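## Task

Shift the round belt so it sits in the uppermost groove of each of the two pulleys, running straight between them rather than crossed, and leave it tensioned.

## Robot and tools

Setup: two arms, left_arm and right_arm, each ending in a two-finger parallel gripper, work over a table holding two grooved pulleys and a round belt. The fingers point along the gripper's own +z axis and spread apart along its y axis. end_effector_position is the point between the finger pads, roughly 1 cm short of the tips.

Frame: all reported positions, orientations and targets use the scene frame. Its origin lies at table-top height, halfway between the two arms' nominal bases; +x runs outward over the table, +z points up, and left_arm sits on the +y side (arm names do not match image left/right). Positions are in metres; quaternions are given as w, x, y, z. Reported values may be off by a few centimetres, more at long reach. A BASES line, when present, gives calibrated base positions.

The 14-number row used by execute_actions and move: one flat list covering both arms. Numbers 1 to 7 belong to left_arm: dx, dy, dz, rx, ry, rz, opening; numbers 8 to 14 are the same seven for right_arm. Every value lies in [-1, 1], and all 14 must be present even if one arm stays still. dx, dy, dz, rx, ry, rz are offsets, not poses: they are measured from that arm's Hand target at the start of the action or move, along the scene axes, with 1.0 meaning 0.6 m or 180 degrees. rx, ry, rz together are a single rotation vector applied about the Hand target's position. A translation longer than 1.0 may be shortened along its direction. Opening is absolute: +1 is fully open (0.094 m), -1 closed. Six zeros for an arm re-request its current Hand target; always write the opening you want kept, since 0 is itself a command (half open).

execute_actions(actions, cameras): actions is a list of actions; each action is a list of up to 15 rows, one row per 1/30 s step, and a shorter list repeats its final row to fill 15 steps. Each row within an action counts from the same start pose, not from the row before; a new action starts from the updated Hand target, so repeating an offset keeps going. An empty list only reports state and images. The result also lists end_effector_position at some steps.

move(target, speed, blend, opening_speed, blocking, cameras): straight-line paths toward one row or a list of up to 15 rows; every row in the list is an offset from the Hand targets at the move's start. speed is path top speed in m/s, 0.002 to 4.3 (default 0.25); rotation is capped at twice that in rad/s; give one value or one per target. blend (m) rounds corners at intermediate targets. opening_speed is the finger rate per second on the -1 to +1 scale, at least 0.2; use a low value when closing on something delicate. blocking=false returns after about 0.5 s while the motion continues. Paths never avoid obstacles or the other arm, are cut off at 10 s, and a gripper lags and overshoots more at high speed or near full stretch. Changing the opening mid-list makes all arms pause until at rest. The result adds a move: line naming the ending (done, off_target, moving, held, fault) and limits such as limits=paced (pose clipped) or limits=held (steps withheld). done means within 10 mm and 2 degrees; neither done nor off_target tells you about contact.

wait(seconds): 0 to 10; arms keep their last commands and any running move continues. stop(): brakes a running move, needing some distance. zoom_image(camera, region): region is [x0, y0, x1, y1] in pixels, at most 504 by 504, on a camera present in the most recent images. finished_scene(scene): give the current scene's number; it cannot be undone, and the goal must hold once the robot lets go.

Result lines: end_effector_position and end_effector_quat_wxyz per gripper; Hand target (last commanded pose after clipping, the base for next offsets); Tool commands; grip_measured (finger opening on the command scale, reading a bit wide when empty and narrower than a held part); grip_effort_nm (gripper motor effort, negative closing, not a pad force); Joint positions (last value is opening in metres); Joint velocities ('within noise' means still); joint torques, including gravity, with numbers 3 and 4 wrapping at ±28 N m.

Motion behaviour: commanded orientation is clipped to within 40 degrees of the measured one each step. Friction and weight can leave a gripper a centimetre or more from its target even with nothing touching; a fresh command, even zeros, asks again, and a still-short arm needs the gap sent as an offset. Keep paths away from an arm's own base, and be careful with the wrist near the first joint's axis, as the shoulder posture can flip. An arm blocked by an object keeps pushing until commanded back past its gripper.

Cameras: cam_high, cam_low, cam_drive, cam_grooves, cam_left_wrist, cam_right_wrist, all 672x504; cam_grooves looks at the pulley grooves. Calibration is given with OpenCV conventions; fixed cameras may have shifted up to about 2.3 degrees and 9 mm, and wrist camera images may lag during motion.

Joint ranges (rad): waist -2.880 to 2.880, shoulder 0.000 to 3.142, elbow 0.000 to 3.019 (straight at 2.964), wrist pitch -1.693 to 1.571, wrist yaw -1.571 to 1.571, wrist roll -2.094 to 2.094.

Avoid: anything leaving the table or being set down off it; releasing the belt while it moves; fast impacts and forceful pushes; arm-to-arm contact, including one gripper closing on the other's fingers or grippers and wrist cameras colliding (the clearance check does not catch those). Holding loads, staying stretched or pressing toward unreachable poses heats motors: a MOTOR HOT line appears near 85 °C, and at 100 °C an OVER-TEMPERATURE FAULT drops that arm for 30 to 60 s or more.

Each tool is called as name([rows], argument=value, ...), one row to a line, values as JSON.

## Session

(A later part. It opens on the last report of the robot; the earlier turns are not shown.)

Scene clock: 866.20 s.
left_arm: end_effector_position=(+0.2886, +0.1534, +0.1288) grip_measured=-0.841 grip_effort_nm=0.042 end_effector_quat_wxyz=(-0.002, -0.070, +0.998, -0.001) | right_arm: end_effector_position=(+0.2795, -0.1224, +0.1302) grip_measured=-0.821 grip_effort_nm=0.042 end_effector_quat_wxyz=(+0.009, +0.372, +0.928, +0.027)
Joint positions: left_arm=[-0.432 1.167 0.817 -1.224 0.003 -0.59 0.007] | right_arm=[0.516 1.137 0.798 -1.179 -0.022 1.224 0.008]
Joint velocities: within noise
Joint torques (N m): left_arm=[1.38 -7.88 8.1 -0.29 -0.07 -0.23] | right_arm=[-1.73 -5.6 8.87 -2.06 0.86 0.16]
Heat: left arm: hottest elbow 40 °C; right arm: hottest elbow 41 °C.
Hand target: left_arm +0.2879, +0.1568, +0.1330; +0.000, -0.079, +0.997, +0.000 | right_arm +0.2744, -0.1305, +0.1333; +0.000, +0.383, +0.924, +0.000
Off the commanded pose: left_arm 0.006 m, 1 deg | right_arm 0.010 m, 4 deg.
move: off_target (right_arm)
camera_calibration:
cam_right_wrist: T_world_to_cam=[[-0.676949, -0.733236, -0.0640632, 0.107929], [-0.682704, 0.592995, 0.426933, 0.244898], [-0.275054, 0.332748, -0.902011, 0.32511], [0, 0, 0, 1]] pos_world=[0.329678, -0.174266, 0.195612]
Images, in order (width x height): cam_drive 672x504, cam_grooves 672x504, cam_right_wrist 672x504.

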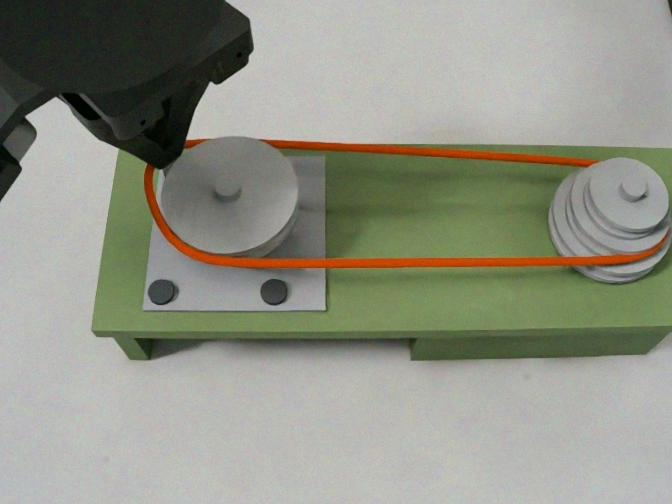

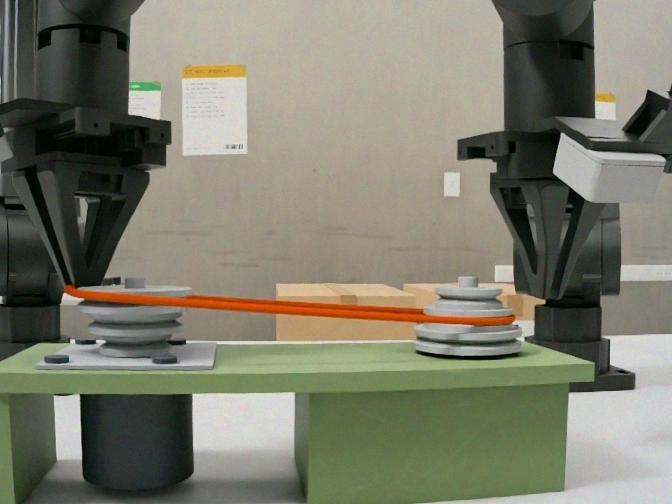

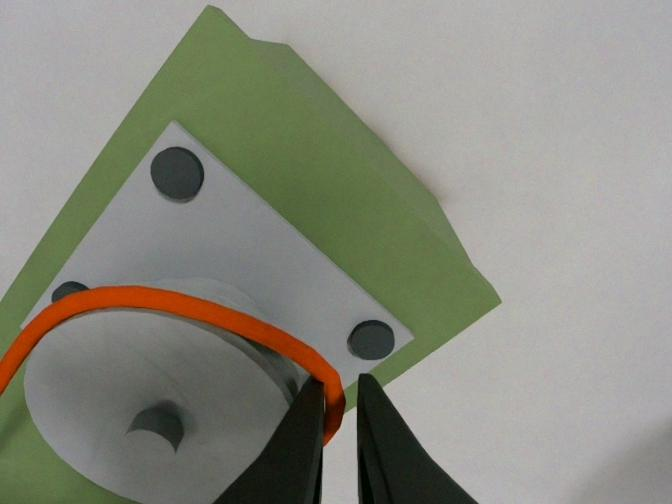

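move([
  [0,0,0,0,0,0,-0.84, 0,0,-0.024,0,0,0,-0.82],
  [0,0,0,0,0,0,-0.84, 0.018,0.024,-0.022,0,0,0,-0.75],
], speed=0.08, cameras=["cam_drive","cam_grooves","cam_right_wrist"])

zoom_image(camera="cam_grooves", region=[30, 200, 240, 390])

zoom_image(camera="cam_drive", region=[90, 120, 310, 320])

Scene clock: 881.00 s.
left_arm: end_effector_position=(+0.2886, +0.1534, +0.1288) grip_measured=-0.841 grip_effort_nm=0.042 end_effector_quat_wxyz=(-0.002, -0.070, +0.998, -0.001) | right_arm: end_effector_position=(+0.2790, -0.1189, +0.1190) grip_measured=-0.752 grip_effort_nm=0.110 end_effector_quat_wxyz=(+0.001, +0.375, +0.927, +0.009)
Joint positions: left_arm=[-0.432 1.167 0.817 -1.224 0.003 -0.59 0.007] | right_arm=[0.534 1.18 0.8 -1.176 -0.011 1.248 0.012]
Joint velocities: within noise
Joint torques (N m): left_arm=[0.97 -8.23 8.2 -0.05 -0.06 -0.19] | right_arm=[-0.67 -4.25 9.05 -0.38 0.46 0.21]
Heat: left arm: hottest elbow 40 °C; right arm: hottest elbow 44 °C.
Hand target: left_arm +0.2879, +0.1568, +0.1330; +0.000, -0.079, +0.997, +0.000 | right_arm +0.2852, -0.1160, +0.1202; +0.000, +0.383, +0.924, +0.000
Off the commanded pose: left_arm 0.006 m, 1 deg | right_arm 0.007 m, 1 deg.
move: done
camera_calibration:
cam_right_wrist: T_world_to_cam=[[-0.682686, -0.730294, -0.0247062, 0.106783], [-0.666448, 0.608426, 0.430888, 0.244062], [-0.299643, 0.310627, -0.902067, 0.318021], [0, 0, 0, 1]] pos_world=[0.330847, -0.169296, 0.184351]
Images, in order (width x height): cam_drive 672x504, cam_grooves 672x504, cam_right_wrist 672x504.

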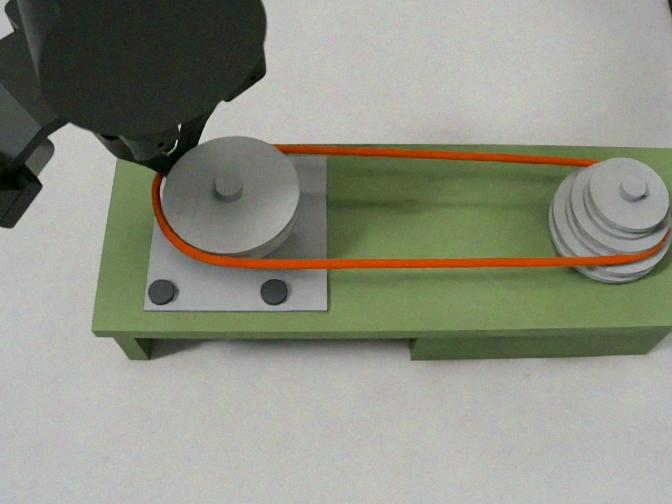

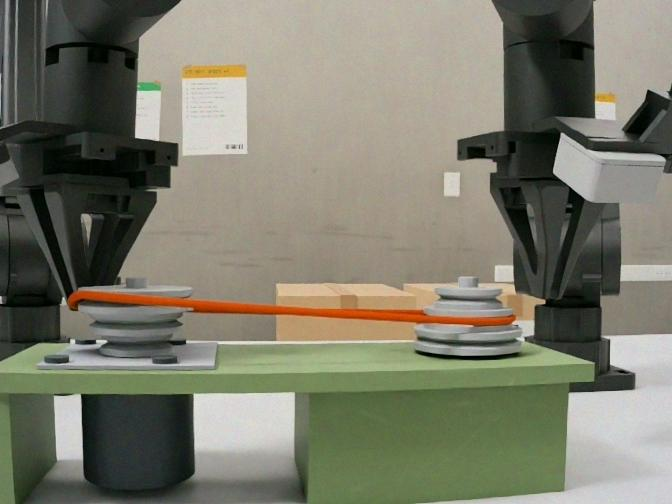

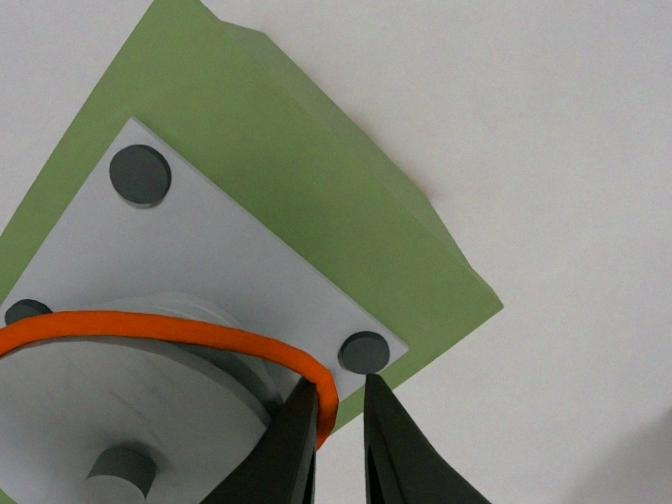

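Scaled by 2.400 from the camera's 672x504 image, which has a finer 960x720 frame.

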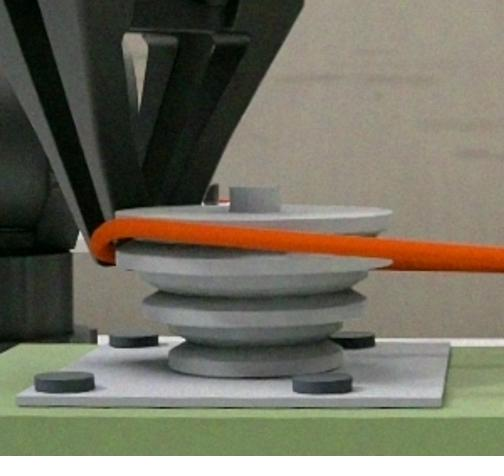

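Scaled by 2.291 from the camera's 672x504 image, which has a finer 960x720 frame.

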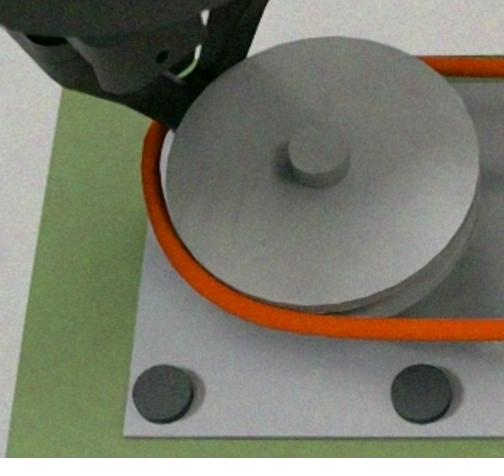

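move([
  [0,0,0,0,0,0,-0.84, -0.045,0.0267,0.0,0,0,-0.056,-0.75],
  [0,0,0,0,0,0,-0.84, -0.0517,0.0633,0.0,0,0,-0.083,-0.75],
], speed=0.08, cameras=["cam_drive","cam_grooves","cam_right_wrist"])

zoom_image(camera="cam_grooves", region=[30, 200, 240, 390])

zoom_image(camera="cam_drive", region=[90, 100, 310, 300])

Scene clock: 912.53 s.
left_arm: end_effector_position=(+0.2886, +0.1534, +0.1288) grip_measured=-0.841 grip_effort_nm=0.037 end_effector_quat_wxyz=(-0.002, -0.070, +0.998, -0.001) | right_arm: end_effector_position=(+0.2533, -0.0834, +0.1201) grip_measured=-0.752 grip_effort_nm=0.105 end_effector_quat_wxyz=(+0.000, +0.500, +0.866, +0.003)
Joint positions: left_arm=[-0.432 1.167 0.817 -1.224 0.003 -0.59 0.007] | right_arm=[0.686 1.176 0.8 -1.189 -0.001 1.677 0.012]
Joint velocities: within noise
Joint torques (N m): left_arm=[1.44 -7.59 8.31 -0.24 -0.07 -0.21] | right_arm=[-0.15 -6.53 8.1 -0.25 0.13 0.1]
Heat: left arm: hottest elbow 40 °C; right arm: hottest elbow 47 °C.
Hand target: left_arm +0.2879, +0.1568, +0.1330; +0.000, -0.079, +0.997, +0.000 | right_arm +0.2542, -0.0781, +0.1202; +0.000, +0.500, +0.866, +0.000
Off the commanded pose: left_arm 0.006 m, 1 deg | right_arm 0.005 m, 0 deg.
move: done
camera_calibration:
cam_right_wrist: T_world_to_cam=[[-0.856743, -0.515586, -0.0127771, 0.175657], [-0.470669, 0.771496, 0.428093, 0.169202], [-0.210861, 0.372779, -0.903644, 0.283141], [0, 0, 0, 1]] pos_world=[0.289834, -0.145521, 0.185669]
Images, in order (width x height): cam_drive 672x504, cam_grooves 672x504, cam_right_wrist 672x504.

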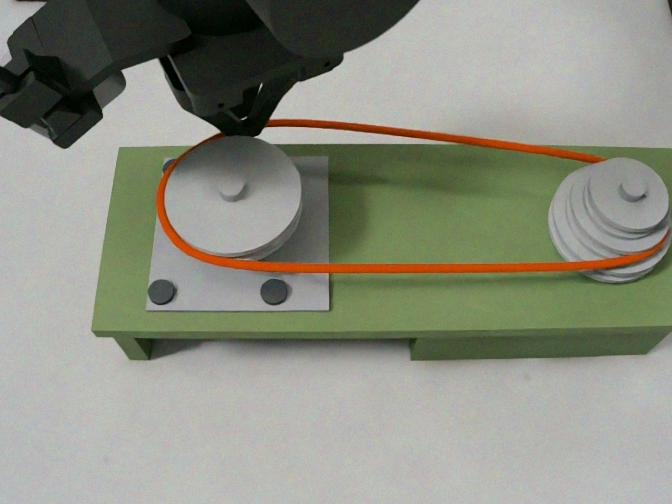

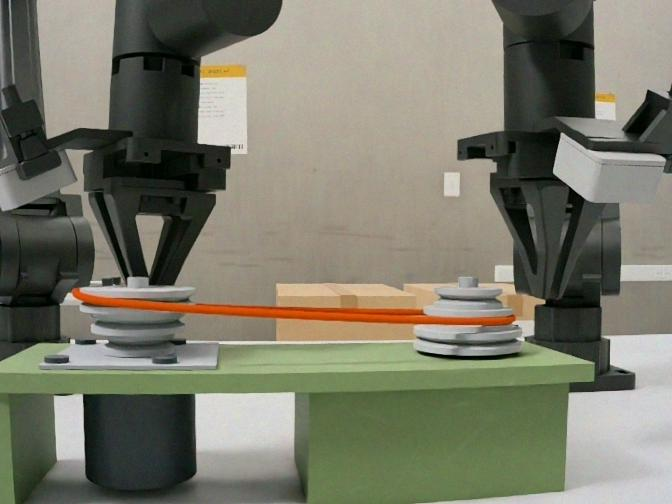

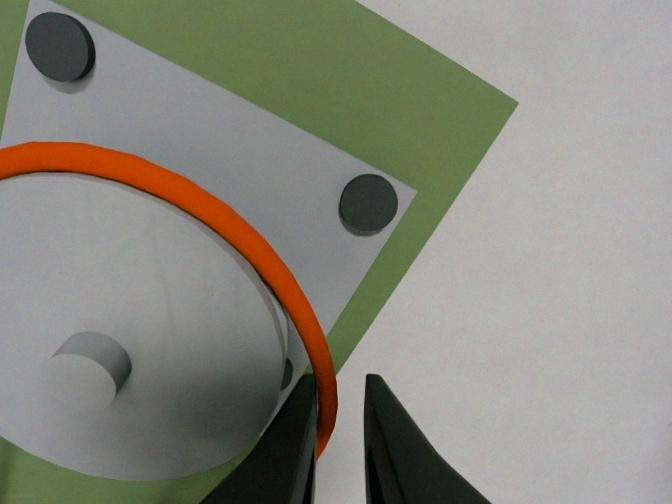

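Scaled by 2.400 from the camera's 672x504 image, which has a finer 960x720 frame.

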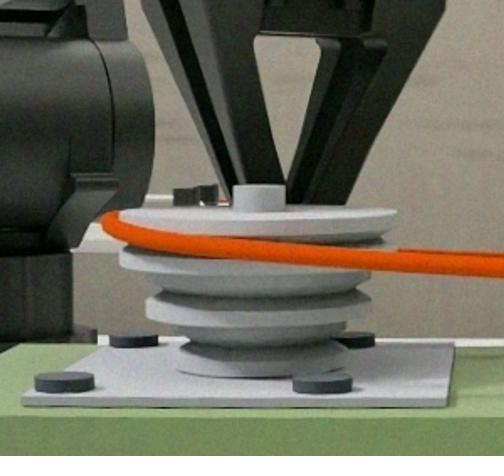

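Scaled by 2.291 from the camera's 672x504 image, which has a finer 960x720 frame.

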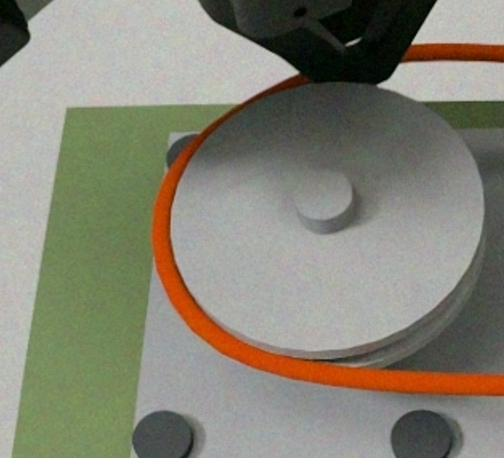

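move([
  [0,0,0,0,0,0,-0.84, 0.003,0.04,0.0,0,0,0,-0.75],
  [0,0,0,0,0,0,-0.84, 0.012,0.085,0.0,0,0,0,-0.75],
], speed=0.08, cameras=["cam_drive","cam_grooves","cam_right_wrist"])

zoom_image(camera="cam_grooves", region=[30, 200, 240, 390])

zoom_image(camera="cam_drive", region=[90, 100, 310, 300])

Scene clock: 925.47 s.
left_arm: end_effector_position=(+0.2886, +0.1534, +0.1288) grip_measured=-0.841 grip_effort_nm=0.037 end_effector_quat_wxyz=(-0.002, -0.070, +0.998, -0.001) | right_arm: end_effector_position=(+0.2486, -0.0442, +0.1086) grip_measured=-0.752 grip_effort_nm=0.105 end_effector_quat_wxyz=(-0.006, +0.499, +0.867, -0.018)
Joint positions: left_arm=[-0.432 1.167 0.817 -1.224 0.003 -0.59 0.007] | right_arm=[0.796 1.281 0.853 -1.181 -0.001 1.785 0.012]
Joint velocities: within noise
Joint torques (N m): left_arm=[1.44 -7.3 8.06 -0.25 -0.11 -0.2] | right_arm=[0.09 -7.36 10.48 -0.03 0.1 0.08]
Heat: left arm: hottest elbow 40 °C; right arm: hottest elbow 47 °C.
Hand target: left_arm +0.2879, +0.1568, +0.1330; +0.000, -0.079, +0.997, +0.000 | right_arm +0.2614, -0.0271, +0.1201; +0.000, +0.500, +0.866, +0.000
Off the commanded pose: left_arm 0.006 m, 1 deg | right_arm 0.024 m, 2 deg.
move: off_target (right_arm)
camera_calibration:
cam_right_wrist: T_world_to_cam=[[-0.855495, -0.516916, 0.0304134, 0.186731], [-0.458333, 0.783254, 0.420053, 0.140113], [-0.240954, 0.345414, -0.90699, 0.263795], [0, 0, 0, 1]] pos_world=[0.287529, -0.104338, 0.174726]
Images, in order (width x height): cam_drive 672x504, cam_grooves 672x504, cam_right_wrist 672x504.

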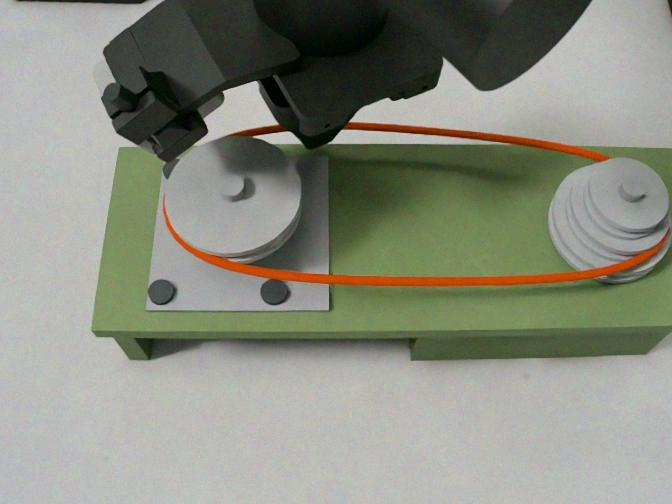

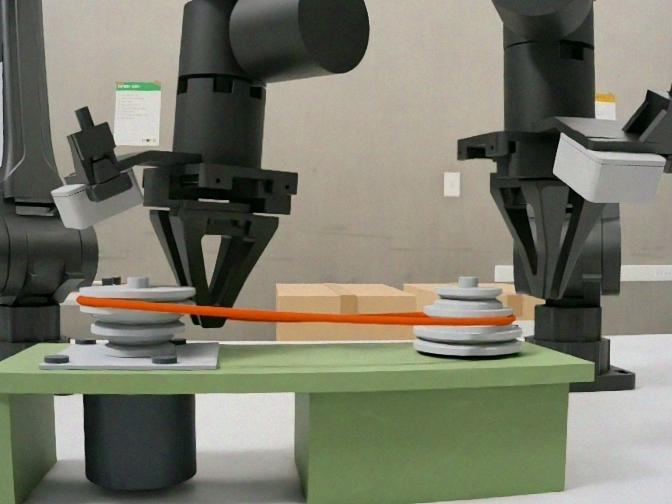

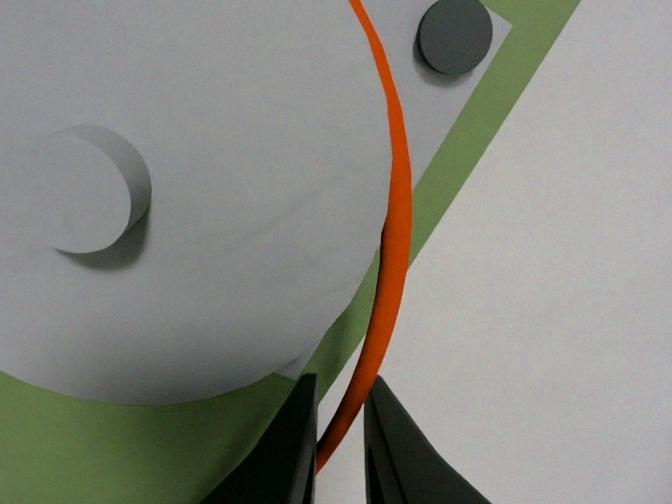

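Scaled by 2.400 from the camera's 672x504 image, which has a finer 960x720 frame.

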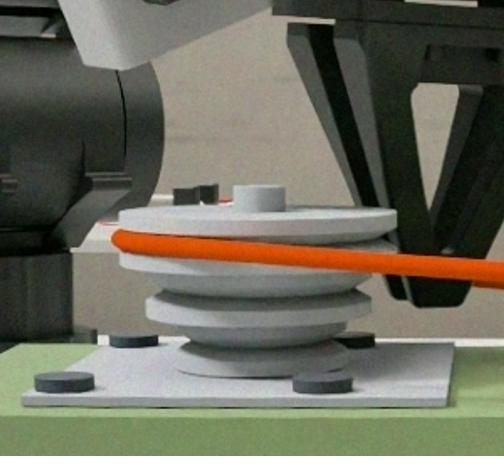

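Scaled by 2.291 from the camera's 672x504 image, which has a finer 960x720 frame.

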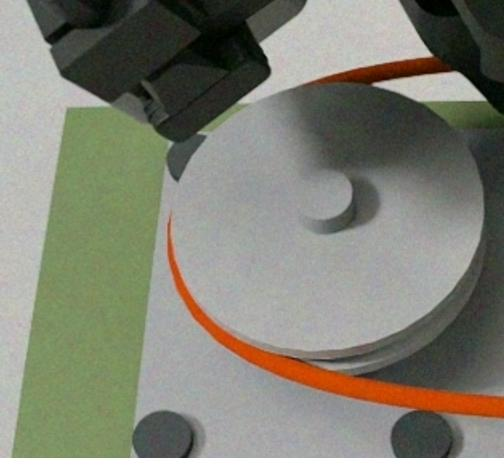

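move([
  [0,0,0,0,0,0,-0.84, -0.018,-0.02,0.0,0,0,0,-0.55],
  [0,0,0,0,0,0,-0.84, -0.018,-0.02,0.1,0,0,0,-0.55],
], speed=0.1, cameras=["cam_drive","cam_grooves","cam_right_wrist"])

zoom_image(camera="cam_grooves", region=[30, 200, 240, 390])

zoom_image(camera="cam_drive", region=[90, 100, 310, 300])

Scene clock: 940.50 s.
left_arm: end_effector_position=(+0.2886, +0.1534, +0.1288) grip_measured=-0.841 grip_effort_nm=0.037 end_effector_quat_wxyz=(-0.002, -0.070, +0.998, -0.001) | right_arm: end_effector_position=(+0.2407, -0.0515, +0.1604) grip_measured=-0.552 grip_effort_nm=0.115 end_effector_quat_wxyz=(-0.007, +0.499, +0.866, -0.022)
Joint positions: left_arm=[-0.432 1.167 0.817 -1.224 0.003 -0.59 0.007] | right_arm=[0.796 1.204 0.932 -1.345 -0.001 1.786 0.021]
Joint velocities: within noise
Joint torques (N m): left_arm=[0.38 -7.53 8.03 -0.18 -0.05 -0.22] | right_arm=[-0.09 -8.23 11.07 -0.31 0.13 0.05]
Heat: left arm: hottest elbow 40 °C; right arm: hottest elbow 47 °C.
Hand target: left_arm +0.2879, +0.1568, +0.1330; +0.000, -0.079, +0.997, +0.000 | right_arm +0.2506, -0.0391, +0.1801; +0.000, +0.500, +0.866, +0.000
Off the commanded pose: left_arm 0.006 m, 1 deg | right_arm 0.025 m, 3 deg.
move: off_target (right_arm)
camera_calibration:
cam_right_wrist: T_world_to_cam=[[-0.856071, -0.515473, 0.037824, 0.173608], [-0.454843, 0.786091, 0.418544, 0.119938], [-0.245481, 0.341099, -0.907409, 0.312319], [0, 0, 0, 1]] pos_world=[0.279842, -0.111324, 0.226635]
Images, in order (width x height): cam_drive 672x504, cam_grooves 672x504, cam_right_wrist 672x504.

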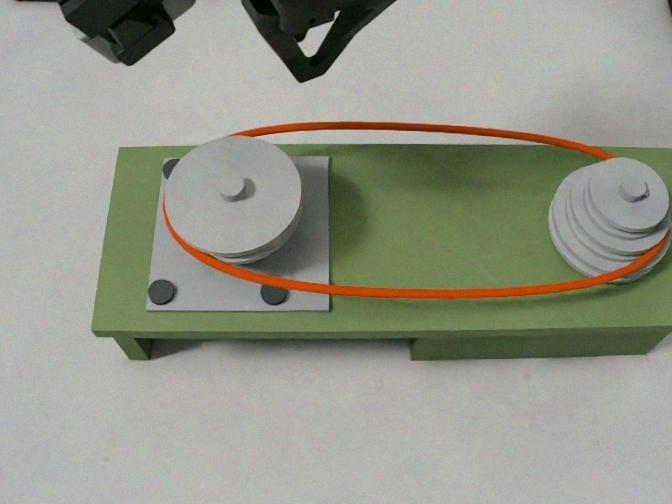

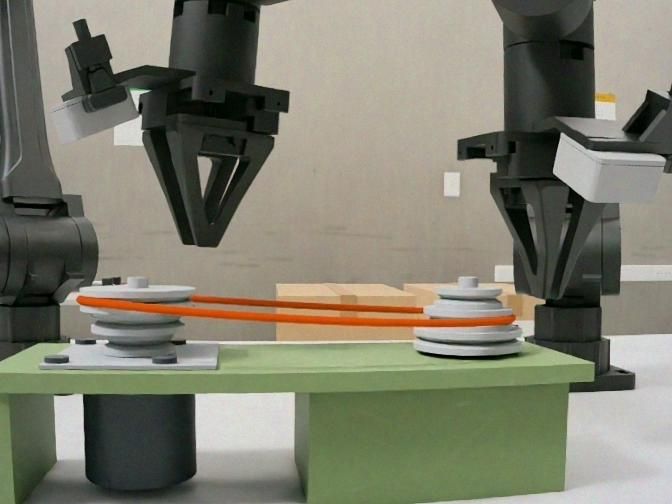

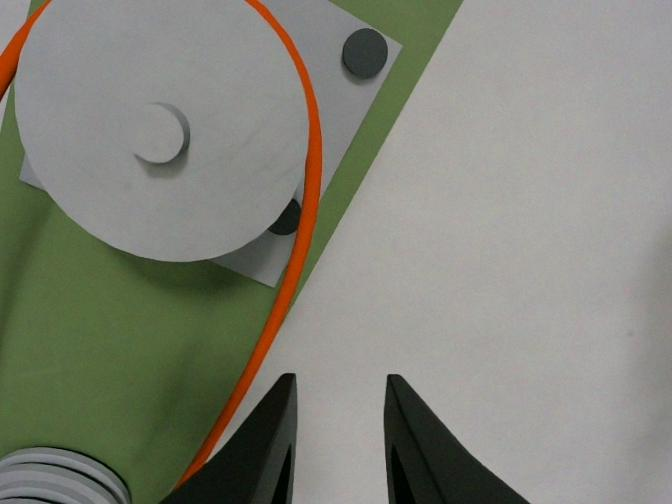

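Scaled by 2.400 from the camera's 672x504 image, which has a finer 960x720 frame.

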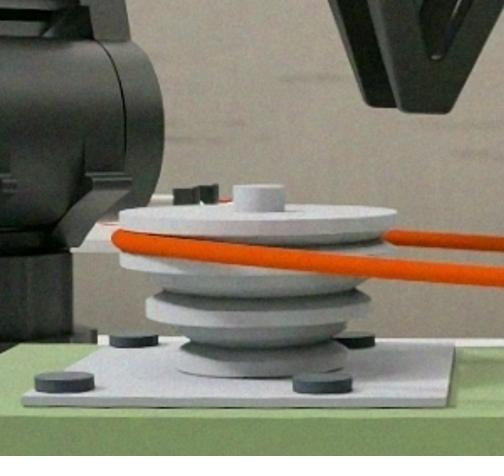

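Scaled by 2.291 from the camera's 672x504 image, which has a finer 960x720 frame.

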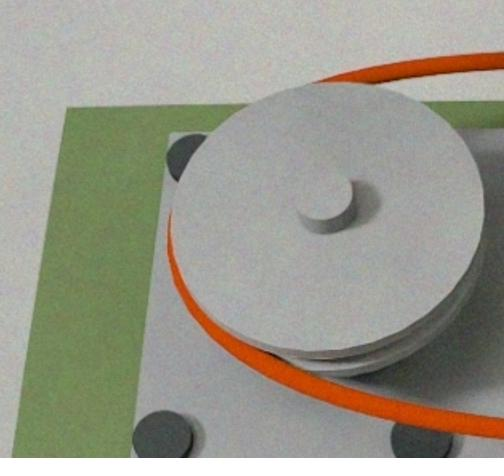

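move([
  [0,0,0.1,0,0,0,-0.84, 0,-0.1,0.1,0,0,0.15,-0.3],
  [0.1,-0.1867,0.08,0,0,-0.544,-0.3, 0,-0.1333,0.1333,0,0,0.333,-0.3],
  [0.1,-0.1867,0.037,0,0,-0.544,-0.3, 0,-0.1333,0.1333,0,0,0.333,-0.3],
], speed=0.25, cameras=["cam_drive","cam_grooves","cam_left_wrist"])

zoom_image(camera="cam_grooves", region=[350, 180, 560, 370])

Scene clock: 973.17 s.
left_arm: end_effector_position=(+0.3476, +0.0494, +0.1656) grip_measured=-0.302 grip_effort_nm=0.095 end_effector_quat_wxyz=(+0.006, +0.693, +0.721, +0.002) | right_arm: end_effector_position=(+0.2390, -0.1225, +0.2370) grip_measured=-0.302 grip_effort_nm=0.115 end_effector_quat_wxyz=(-0.022, +0.001, +1.000, -0.016)
Joint positions: left_arm=[-0.606 1.408 1.132 -1.283 -0.003 0.908 0.033] | right_arm=[0.601 1.054 1.025 -1.597 0.004 0.549 0.033]
Joint velocities: within noise
Joint torques (N m): left_arm=[0.03 -9.58 7.9 0.79 0.2 -0.04] | right_arm=[-2.2 -6.01 11.75 -0.42 0.03 -0.14]
Heat: left arm: hottest elbow 42 °C; right arm: hottest elbow 53 °C.
Hand target: left_arm +0.3480, +0.0448, +0.1553; +0.000, +0.700, +0.714, +0.000 | right_arm +0.2505, -0.1191, +0.2600; +0.000, +0.001, +1.000, +0.000
Off the commanded pose: left_arm 0.011 m, 1 deg | right_arm 0.026 m, 3 deg.
move: off_target (left_arm, right_arm); target 2's new opening was sent with left_arm's hand 0.022 m and 2 deg from that target
camera_calibration:
cam_left_wrist: T_world_to_cam=[[-0.998769, -0.0402585, -0.0289745, 0.354075], [-0.0484956, 0.915221, 0.400024, -0.0541672], [0.0104137, 0.400937, -0.916047, 0.215995], [0, 0, 0, 1]] pos_world=[0.348763, -0.0227709, 0.229789]
Images, in order (width x height): cam_drive 672x504, cam_grooves 672x504, cam_left_wrist 672x504.

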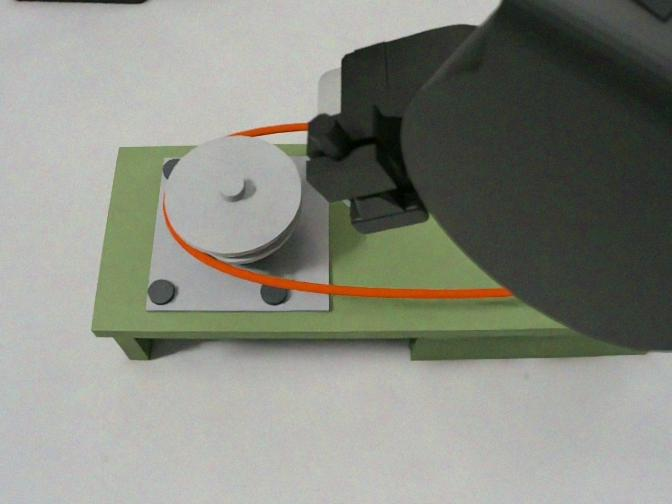

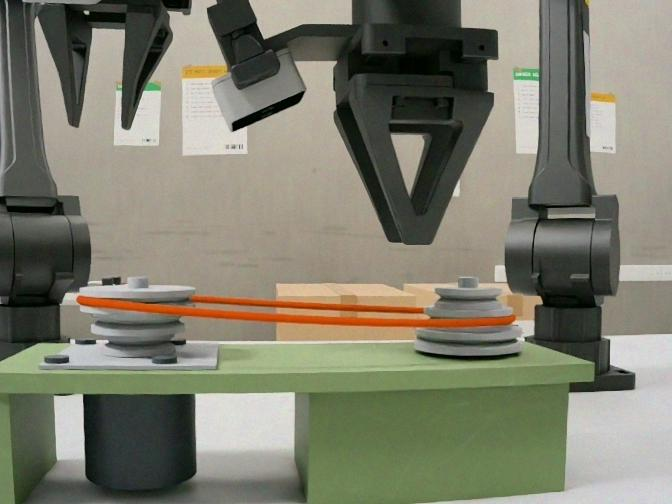

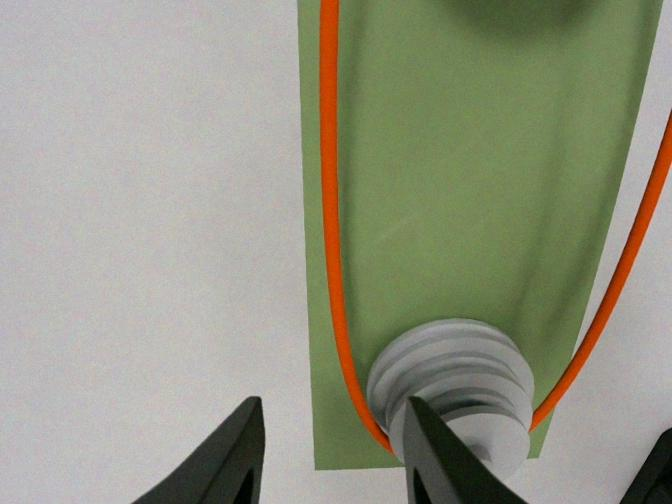

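Scaled by 2.400 from the camera's 672x504 image, which has a finer 960x720 frame.

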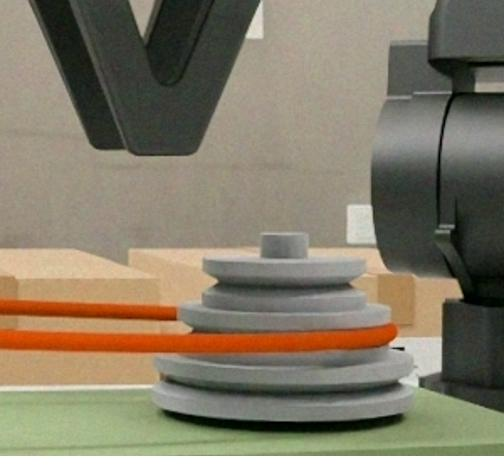

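move([
  [0.002,-0.005,-0.075,0,0,0,-0.3, 0,0,0,0,0,0,-0.3],
  [0.002,-0.005,-0.075,0,0,0,-1, 0,0,0,0,0,0,-0.3],
], speed=0.12, opening_speed=0.7, cameras=["cam_drive","cam_grooves","cam_left_wrist"])

zoom_image(camera="cam_grooves", region=[350, 200, 560, 390])

Scene clock: 987.33 s.
left_arm: end_effector_position=(+0.3507, +0.0457, +0.1206) grip_measured=-0.949 grip_effort_nm=-0.916 end_effector_quat_wxyz=(+0.006, +0.694, +0.720, +0.002) | right_arm: end_effector_position=(+0.2390, -0.1225, +0.2370) grip_measured=-0.302 grip_effort_nm=0.115 end_effector_quat_wxyz=(-0.022, +0.001, +1.000, -0.016)
Joint positions: left_arm=[-0.608 1.46 1.062 -1.16 -0.002 0.909 0.002] | right_arm=[0.601 1.054 1.025 -1.597 0.003 0.549 0.033]
Joint velocities: within noise
Joint torques (N m): left_arm=[-0.21 -9.93 7.32 0.72 0.12 -0.08] | right_arm=[-1.9 -6.77 11.79 -0.21 0.02 -0.17]
Heat: left arm: hottest elbow 41 °C; right arm: hottest elbow 53 °C.
Hand target: left_arm +0.3492, +0.0418, +0.1104; +0.000, +0.700, +0.714, +0.000 | right_arm +0.2505, -0.1191, +0.2600; +0.000, +0.001, +1.000, +0.000
Off the commanded pose: left_arm 0.011 m, 1 deg | right_arm 0.026 m, 3 deg.
move: off_target (left_arm, right_arm); target 2's new opening was sent with left_arm's hand 0.011 m and 1 deg from that target
camera_calibration:
cam_left_wrist: T_world_to_cam=[[-0.998888, -0.0372386, -0.0289074, 0.355633], [-0.0456912, 0.915717, 0.399218, -0.0335026], [0.0116047, 0.400095, -0.9164, 0.175942], [0, 0, 0, 1]] pos_world=[0.351665, -0.0264712, 0.184888]
Images, in order (width x height): cam_drive 672x504, cam_grooves 672x504, cam_left_wrist 672x504.

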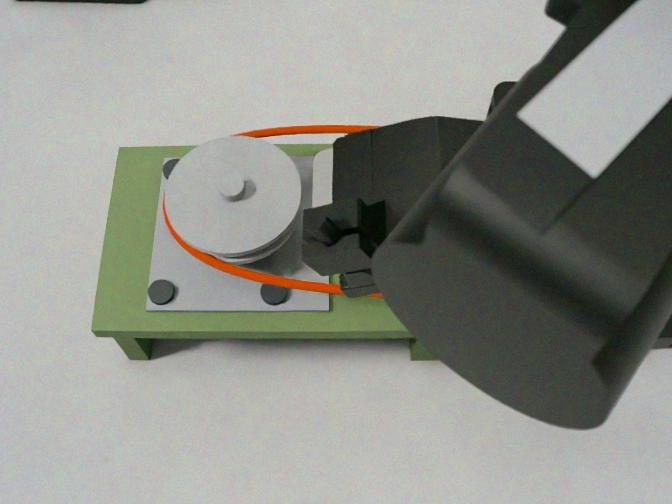

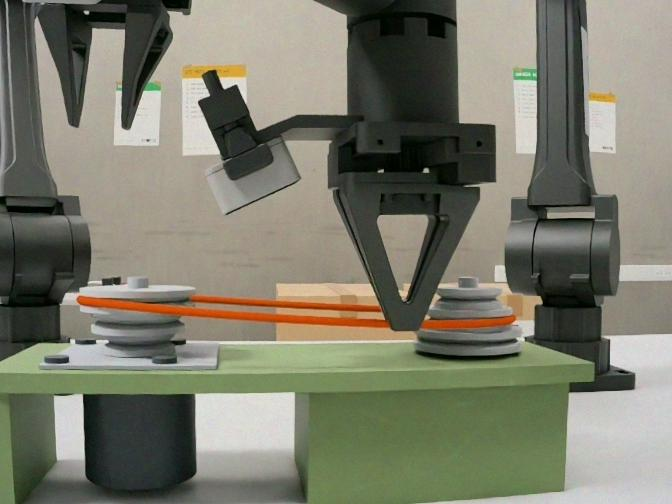

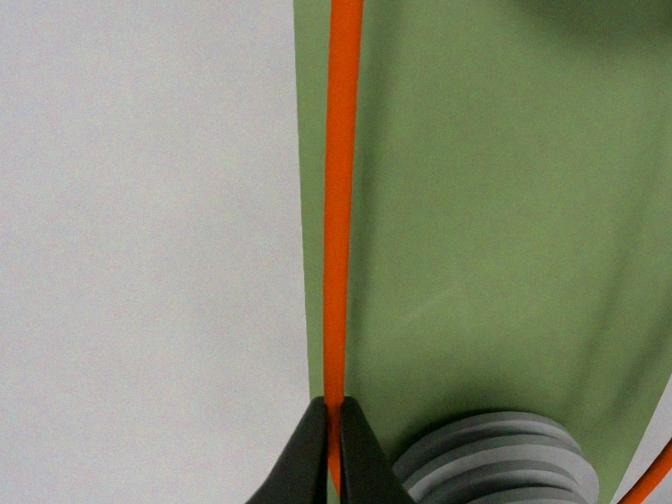

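Scaled by 2.400 from the camera's 672x504 image, which has a finer 960x720 frame.

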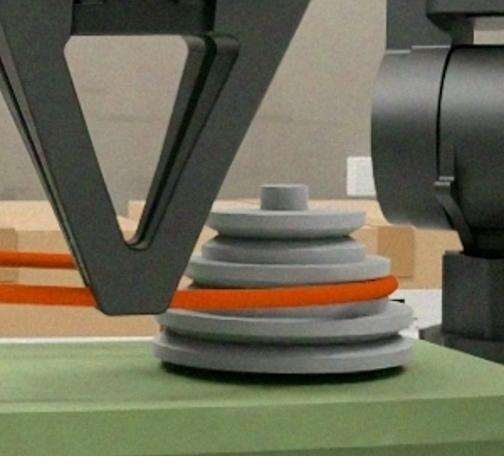

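move([
  [0.005,0.01,0.05,0,0,0,-1, 0,0,0,0,0,0,-0.3],
  [-0.003,0.0617,0.061,0,0,0,-1, 0,0,0,0,0,0,-0.3],
], speed=0.08, cameras=["cam_drive","cam_grooves","cam_left_wrist"])

zoom_image(camera="cam_grooves", region=[350, 200, 560, 390])

zoom_image(camera="cam_grooves", region=[30, 200, 240, 390])

Scene clock: 1005.20 s.
left_arm: end_effector_position=(+0.3473, +0.0728, +0.1420) grip_measured=-0.956 grip_effort_nm=-1.028 end_effector_quat_wxyz=(-0.001, +0.700, +0.714, -0.001) | right_arm: end_effector_position=(+0.2390, -0.1225, +0.2370) grip_measured=-0.302 grip_effort_nm=0.120 end_effector_quat_wxyz=(-0.022, +0.001, +1.000, -0.016)
Joint positions: left_arm=[-0.555 1.402 1.062 -1.233 0.001 0.977 0.002] | right_arm=[0.601 1.054 1.025 -1.597 0.003 0.548 0.033]
Joint velocities: within noise
Joint torques (N m): left_arm=[1.55 -11.81 8.16 -0.21 0.05 -0.06] | right_arm=[-2.73 -6.48 11.81 -0.31 0.03 -0.16]
Heat: left arm: hottest elbow 39 °C; right arm: hottest elbow 53 °C.
Hand target: left_arm +0.3473, +0.0787, +0.1470; +0.000, +0.700, +0.714, +0.000 | right_arm +0.2505, -0.1191, +0.2600; +0.000, +0.001, +1.000, +0.000
Off the commanded pose: left_arm 0.008 m, 0 deg | right_arm 0.026 m, 3 deg.
move: off_target (right_arm)
camera_calibration:
cam_left_wrist: T_world_to_cam=[[-0.999644, -0.0226258, -0.0141469, 0.350966], [-0.0264206, 0.913584, 0.405792, -0.0743825], [0.00374298, 0.406021, -0.913856, 0.186617], [0, 0, 0, 1]] pos_world=[0.348177, 0.000125058, 0.20569]
Images, in order (width x height): cam_drive 672x504, cam_grooves 672x504, cam_left_wrist 672x504.

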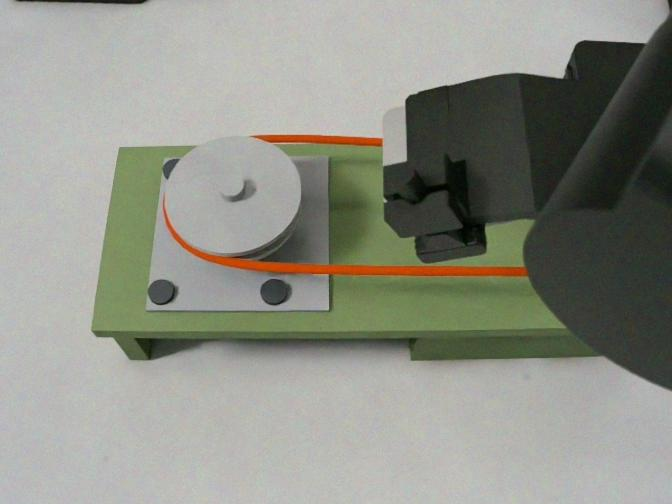

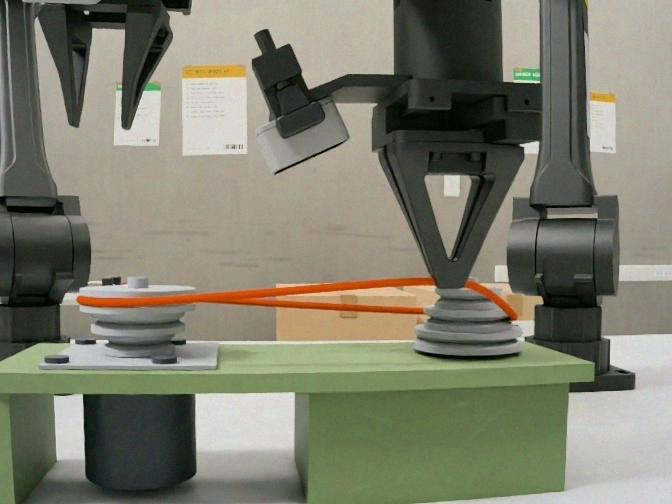

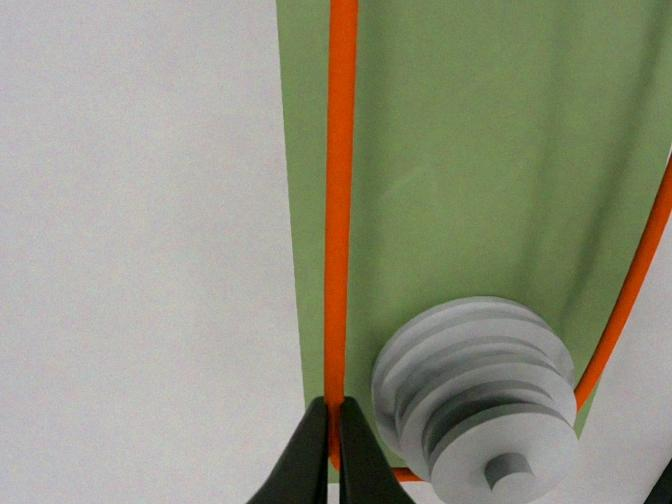

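Scaled by 2.400 from the camera's 672x504 image, which has a finer 960x720 frame.

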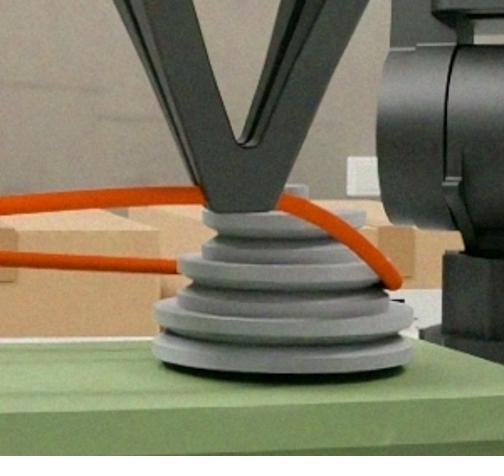

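Scaled by 2.400 from the camera's 672x504 image, which has a finer 960x720 frame.

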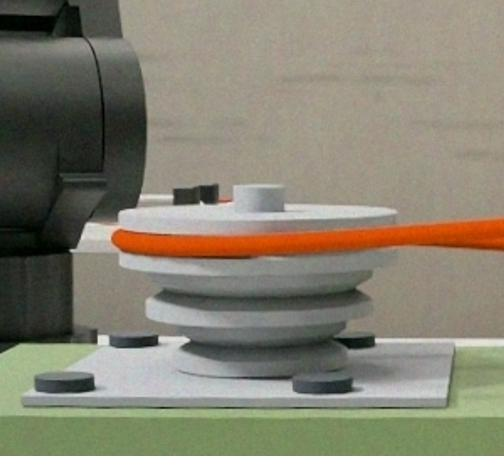

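move([
  [-0.01,0.045,-0.02,0,0,0.05,-1, 0,0,0,0,0,0,-0.3],
  [-0.032,0.0917,-0.022,0,0,0.25,-1, 0,0,0,0,0,0,-0.3],
  [-0.0767,0.11,-0.025,0,0,0.5,-1, 0,0,0,0,0,0,-0.3],
], speed=0.1, blend=0.01, cameras=["cam_drive","cam_grooves","cam_left_wrist"])

zoom_image(camera="cam_grooves", region=[350, 200, 560, 390])

zoom_image(camera="cam_grooves", region=[30, 200, 240, 390])

zoom_image(camera="cam_drive", region=[452, 100, 672, 300])

Scene clock: 1031.77 s.
left_arm: end_effector_position=(+0.3031, +0.1353, +0.1331) grip_measured=-0.956 grip_effort_nm=-1.023 end_effector_quat_wxyz=(-0.004, +0.004, +1.000, -0.008) | right_arm: end_effector_position=(+0.2390, -0.1225, +0.2370) grip_measured=-0.302 grip_effort_nm=0.115 end_effector_quat_wxyz=(-0.022, +0.001, +1.000, -0.016)
Joint positions: left_arm=[-0.455 1.221 0.872 -1.221 0.018 -0.465 0.002] | right_arm=[0.601 1.054 1.025 -1.597 0.003 0.548 0.033]
Joint velocities: within noise
Joint torques (N m): left_arm=[1.79 -8.76 6.84 0.27 -0.69 -0.21] | right_arm=[-1.67 -6.95 11.64 -0.46 -0.02 -0.24]
Heat: left arm: hottest elbow 38 °C; right arm: hottest elbow 55 °C.
Hand target: left_arm +0.3012, +0.1448, +0.1318; +0.000, -0.010, +1.000, +0.000 | right_arm +0.2505, -0.1191, +0.2600; +0.000, +0.001, +1.000, +0.000
Off the commanded pose: left_arm 0.010 m, 2 deg | right_arm 0.026 m, 3 deg.
move: off_target (right_arm)
camera_calibration:
cam_left_wrist: T_world_to_cam=[[-0.00636443, -0.999979, -0.000777713, 0.137342], [-0.910832, 0.00547604, 0.412741, 0.260924], [-0.412729, 0.00333523, -0.910848, 0.333513], [0, 0, 0, 1]] pos_world=[0.376182, 0.134798, 0.196192]
Images, in order (width x height): cam_drive 672x504, cam_grooves 672x504, cam_left_wrist 672x504.

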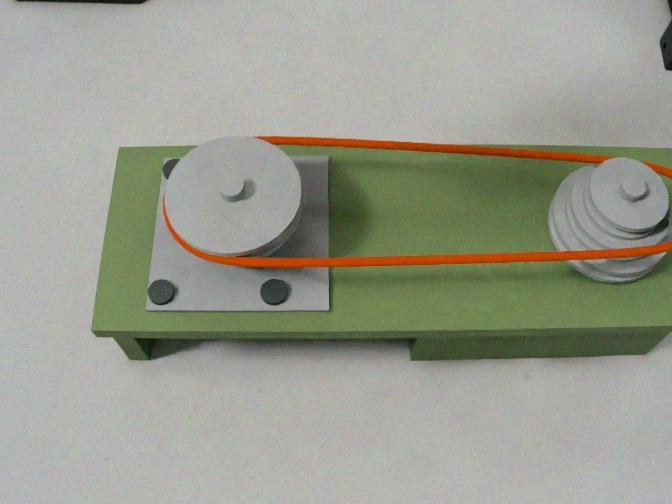

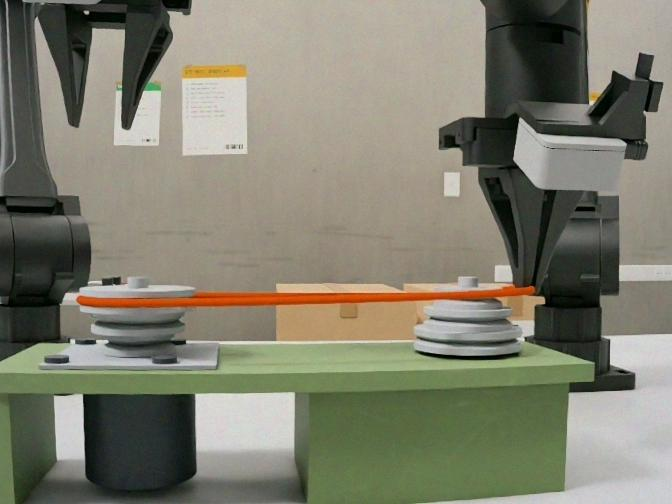

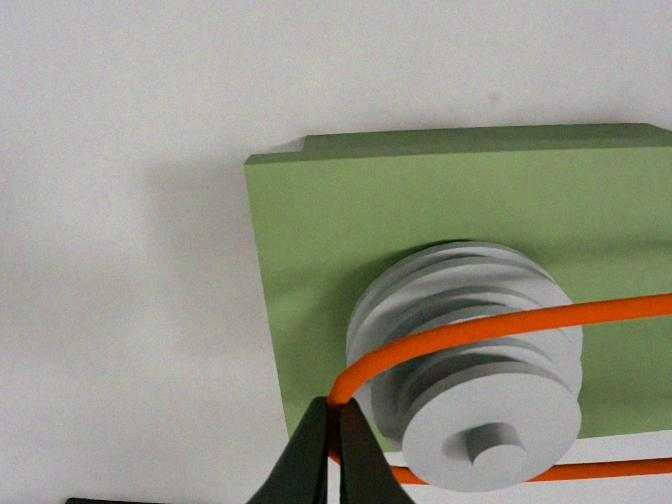

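Scaled by 2.400 from the camera's 672x504 image, which has a finer 960x720 frame.

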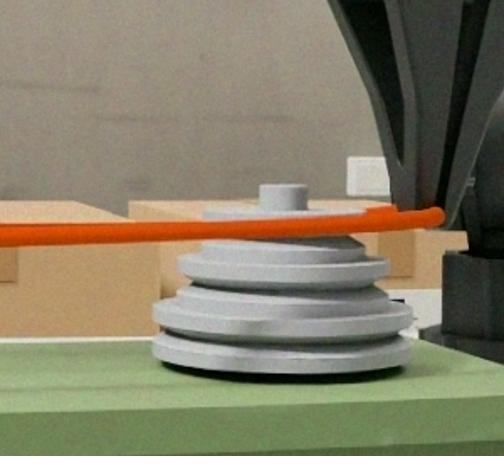

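Scaled by 2.400 from the camera's 672x504 image, which has a finer 960x720 frame.

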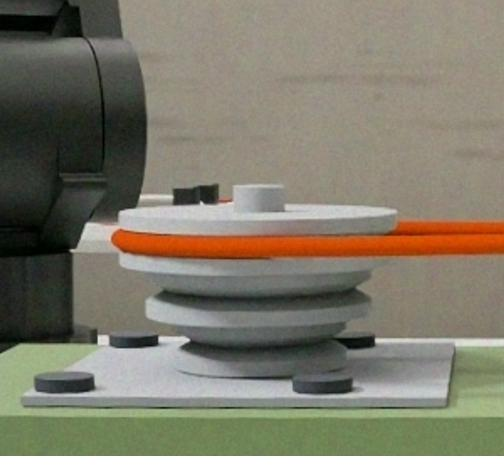

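Scaled by 2.291 from the camera's 672x504 image, which has a finer 960x720 frame.

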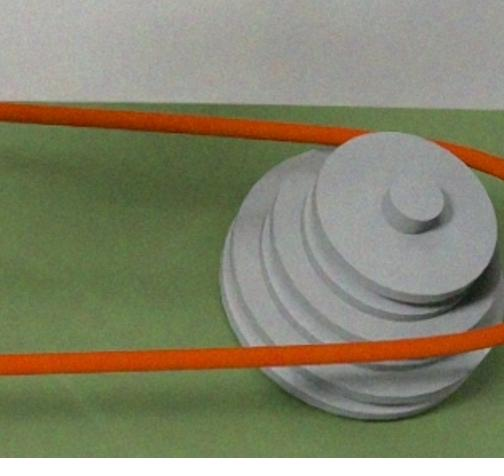

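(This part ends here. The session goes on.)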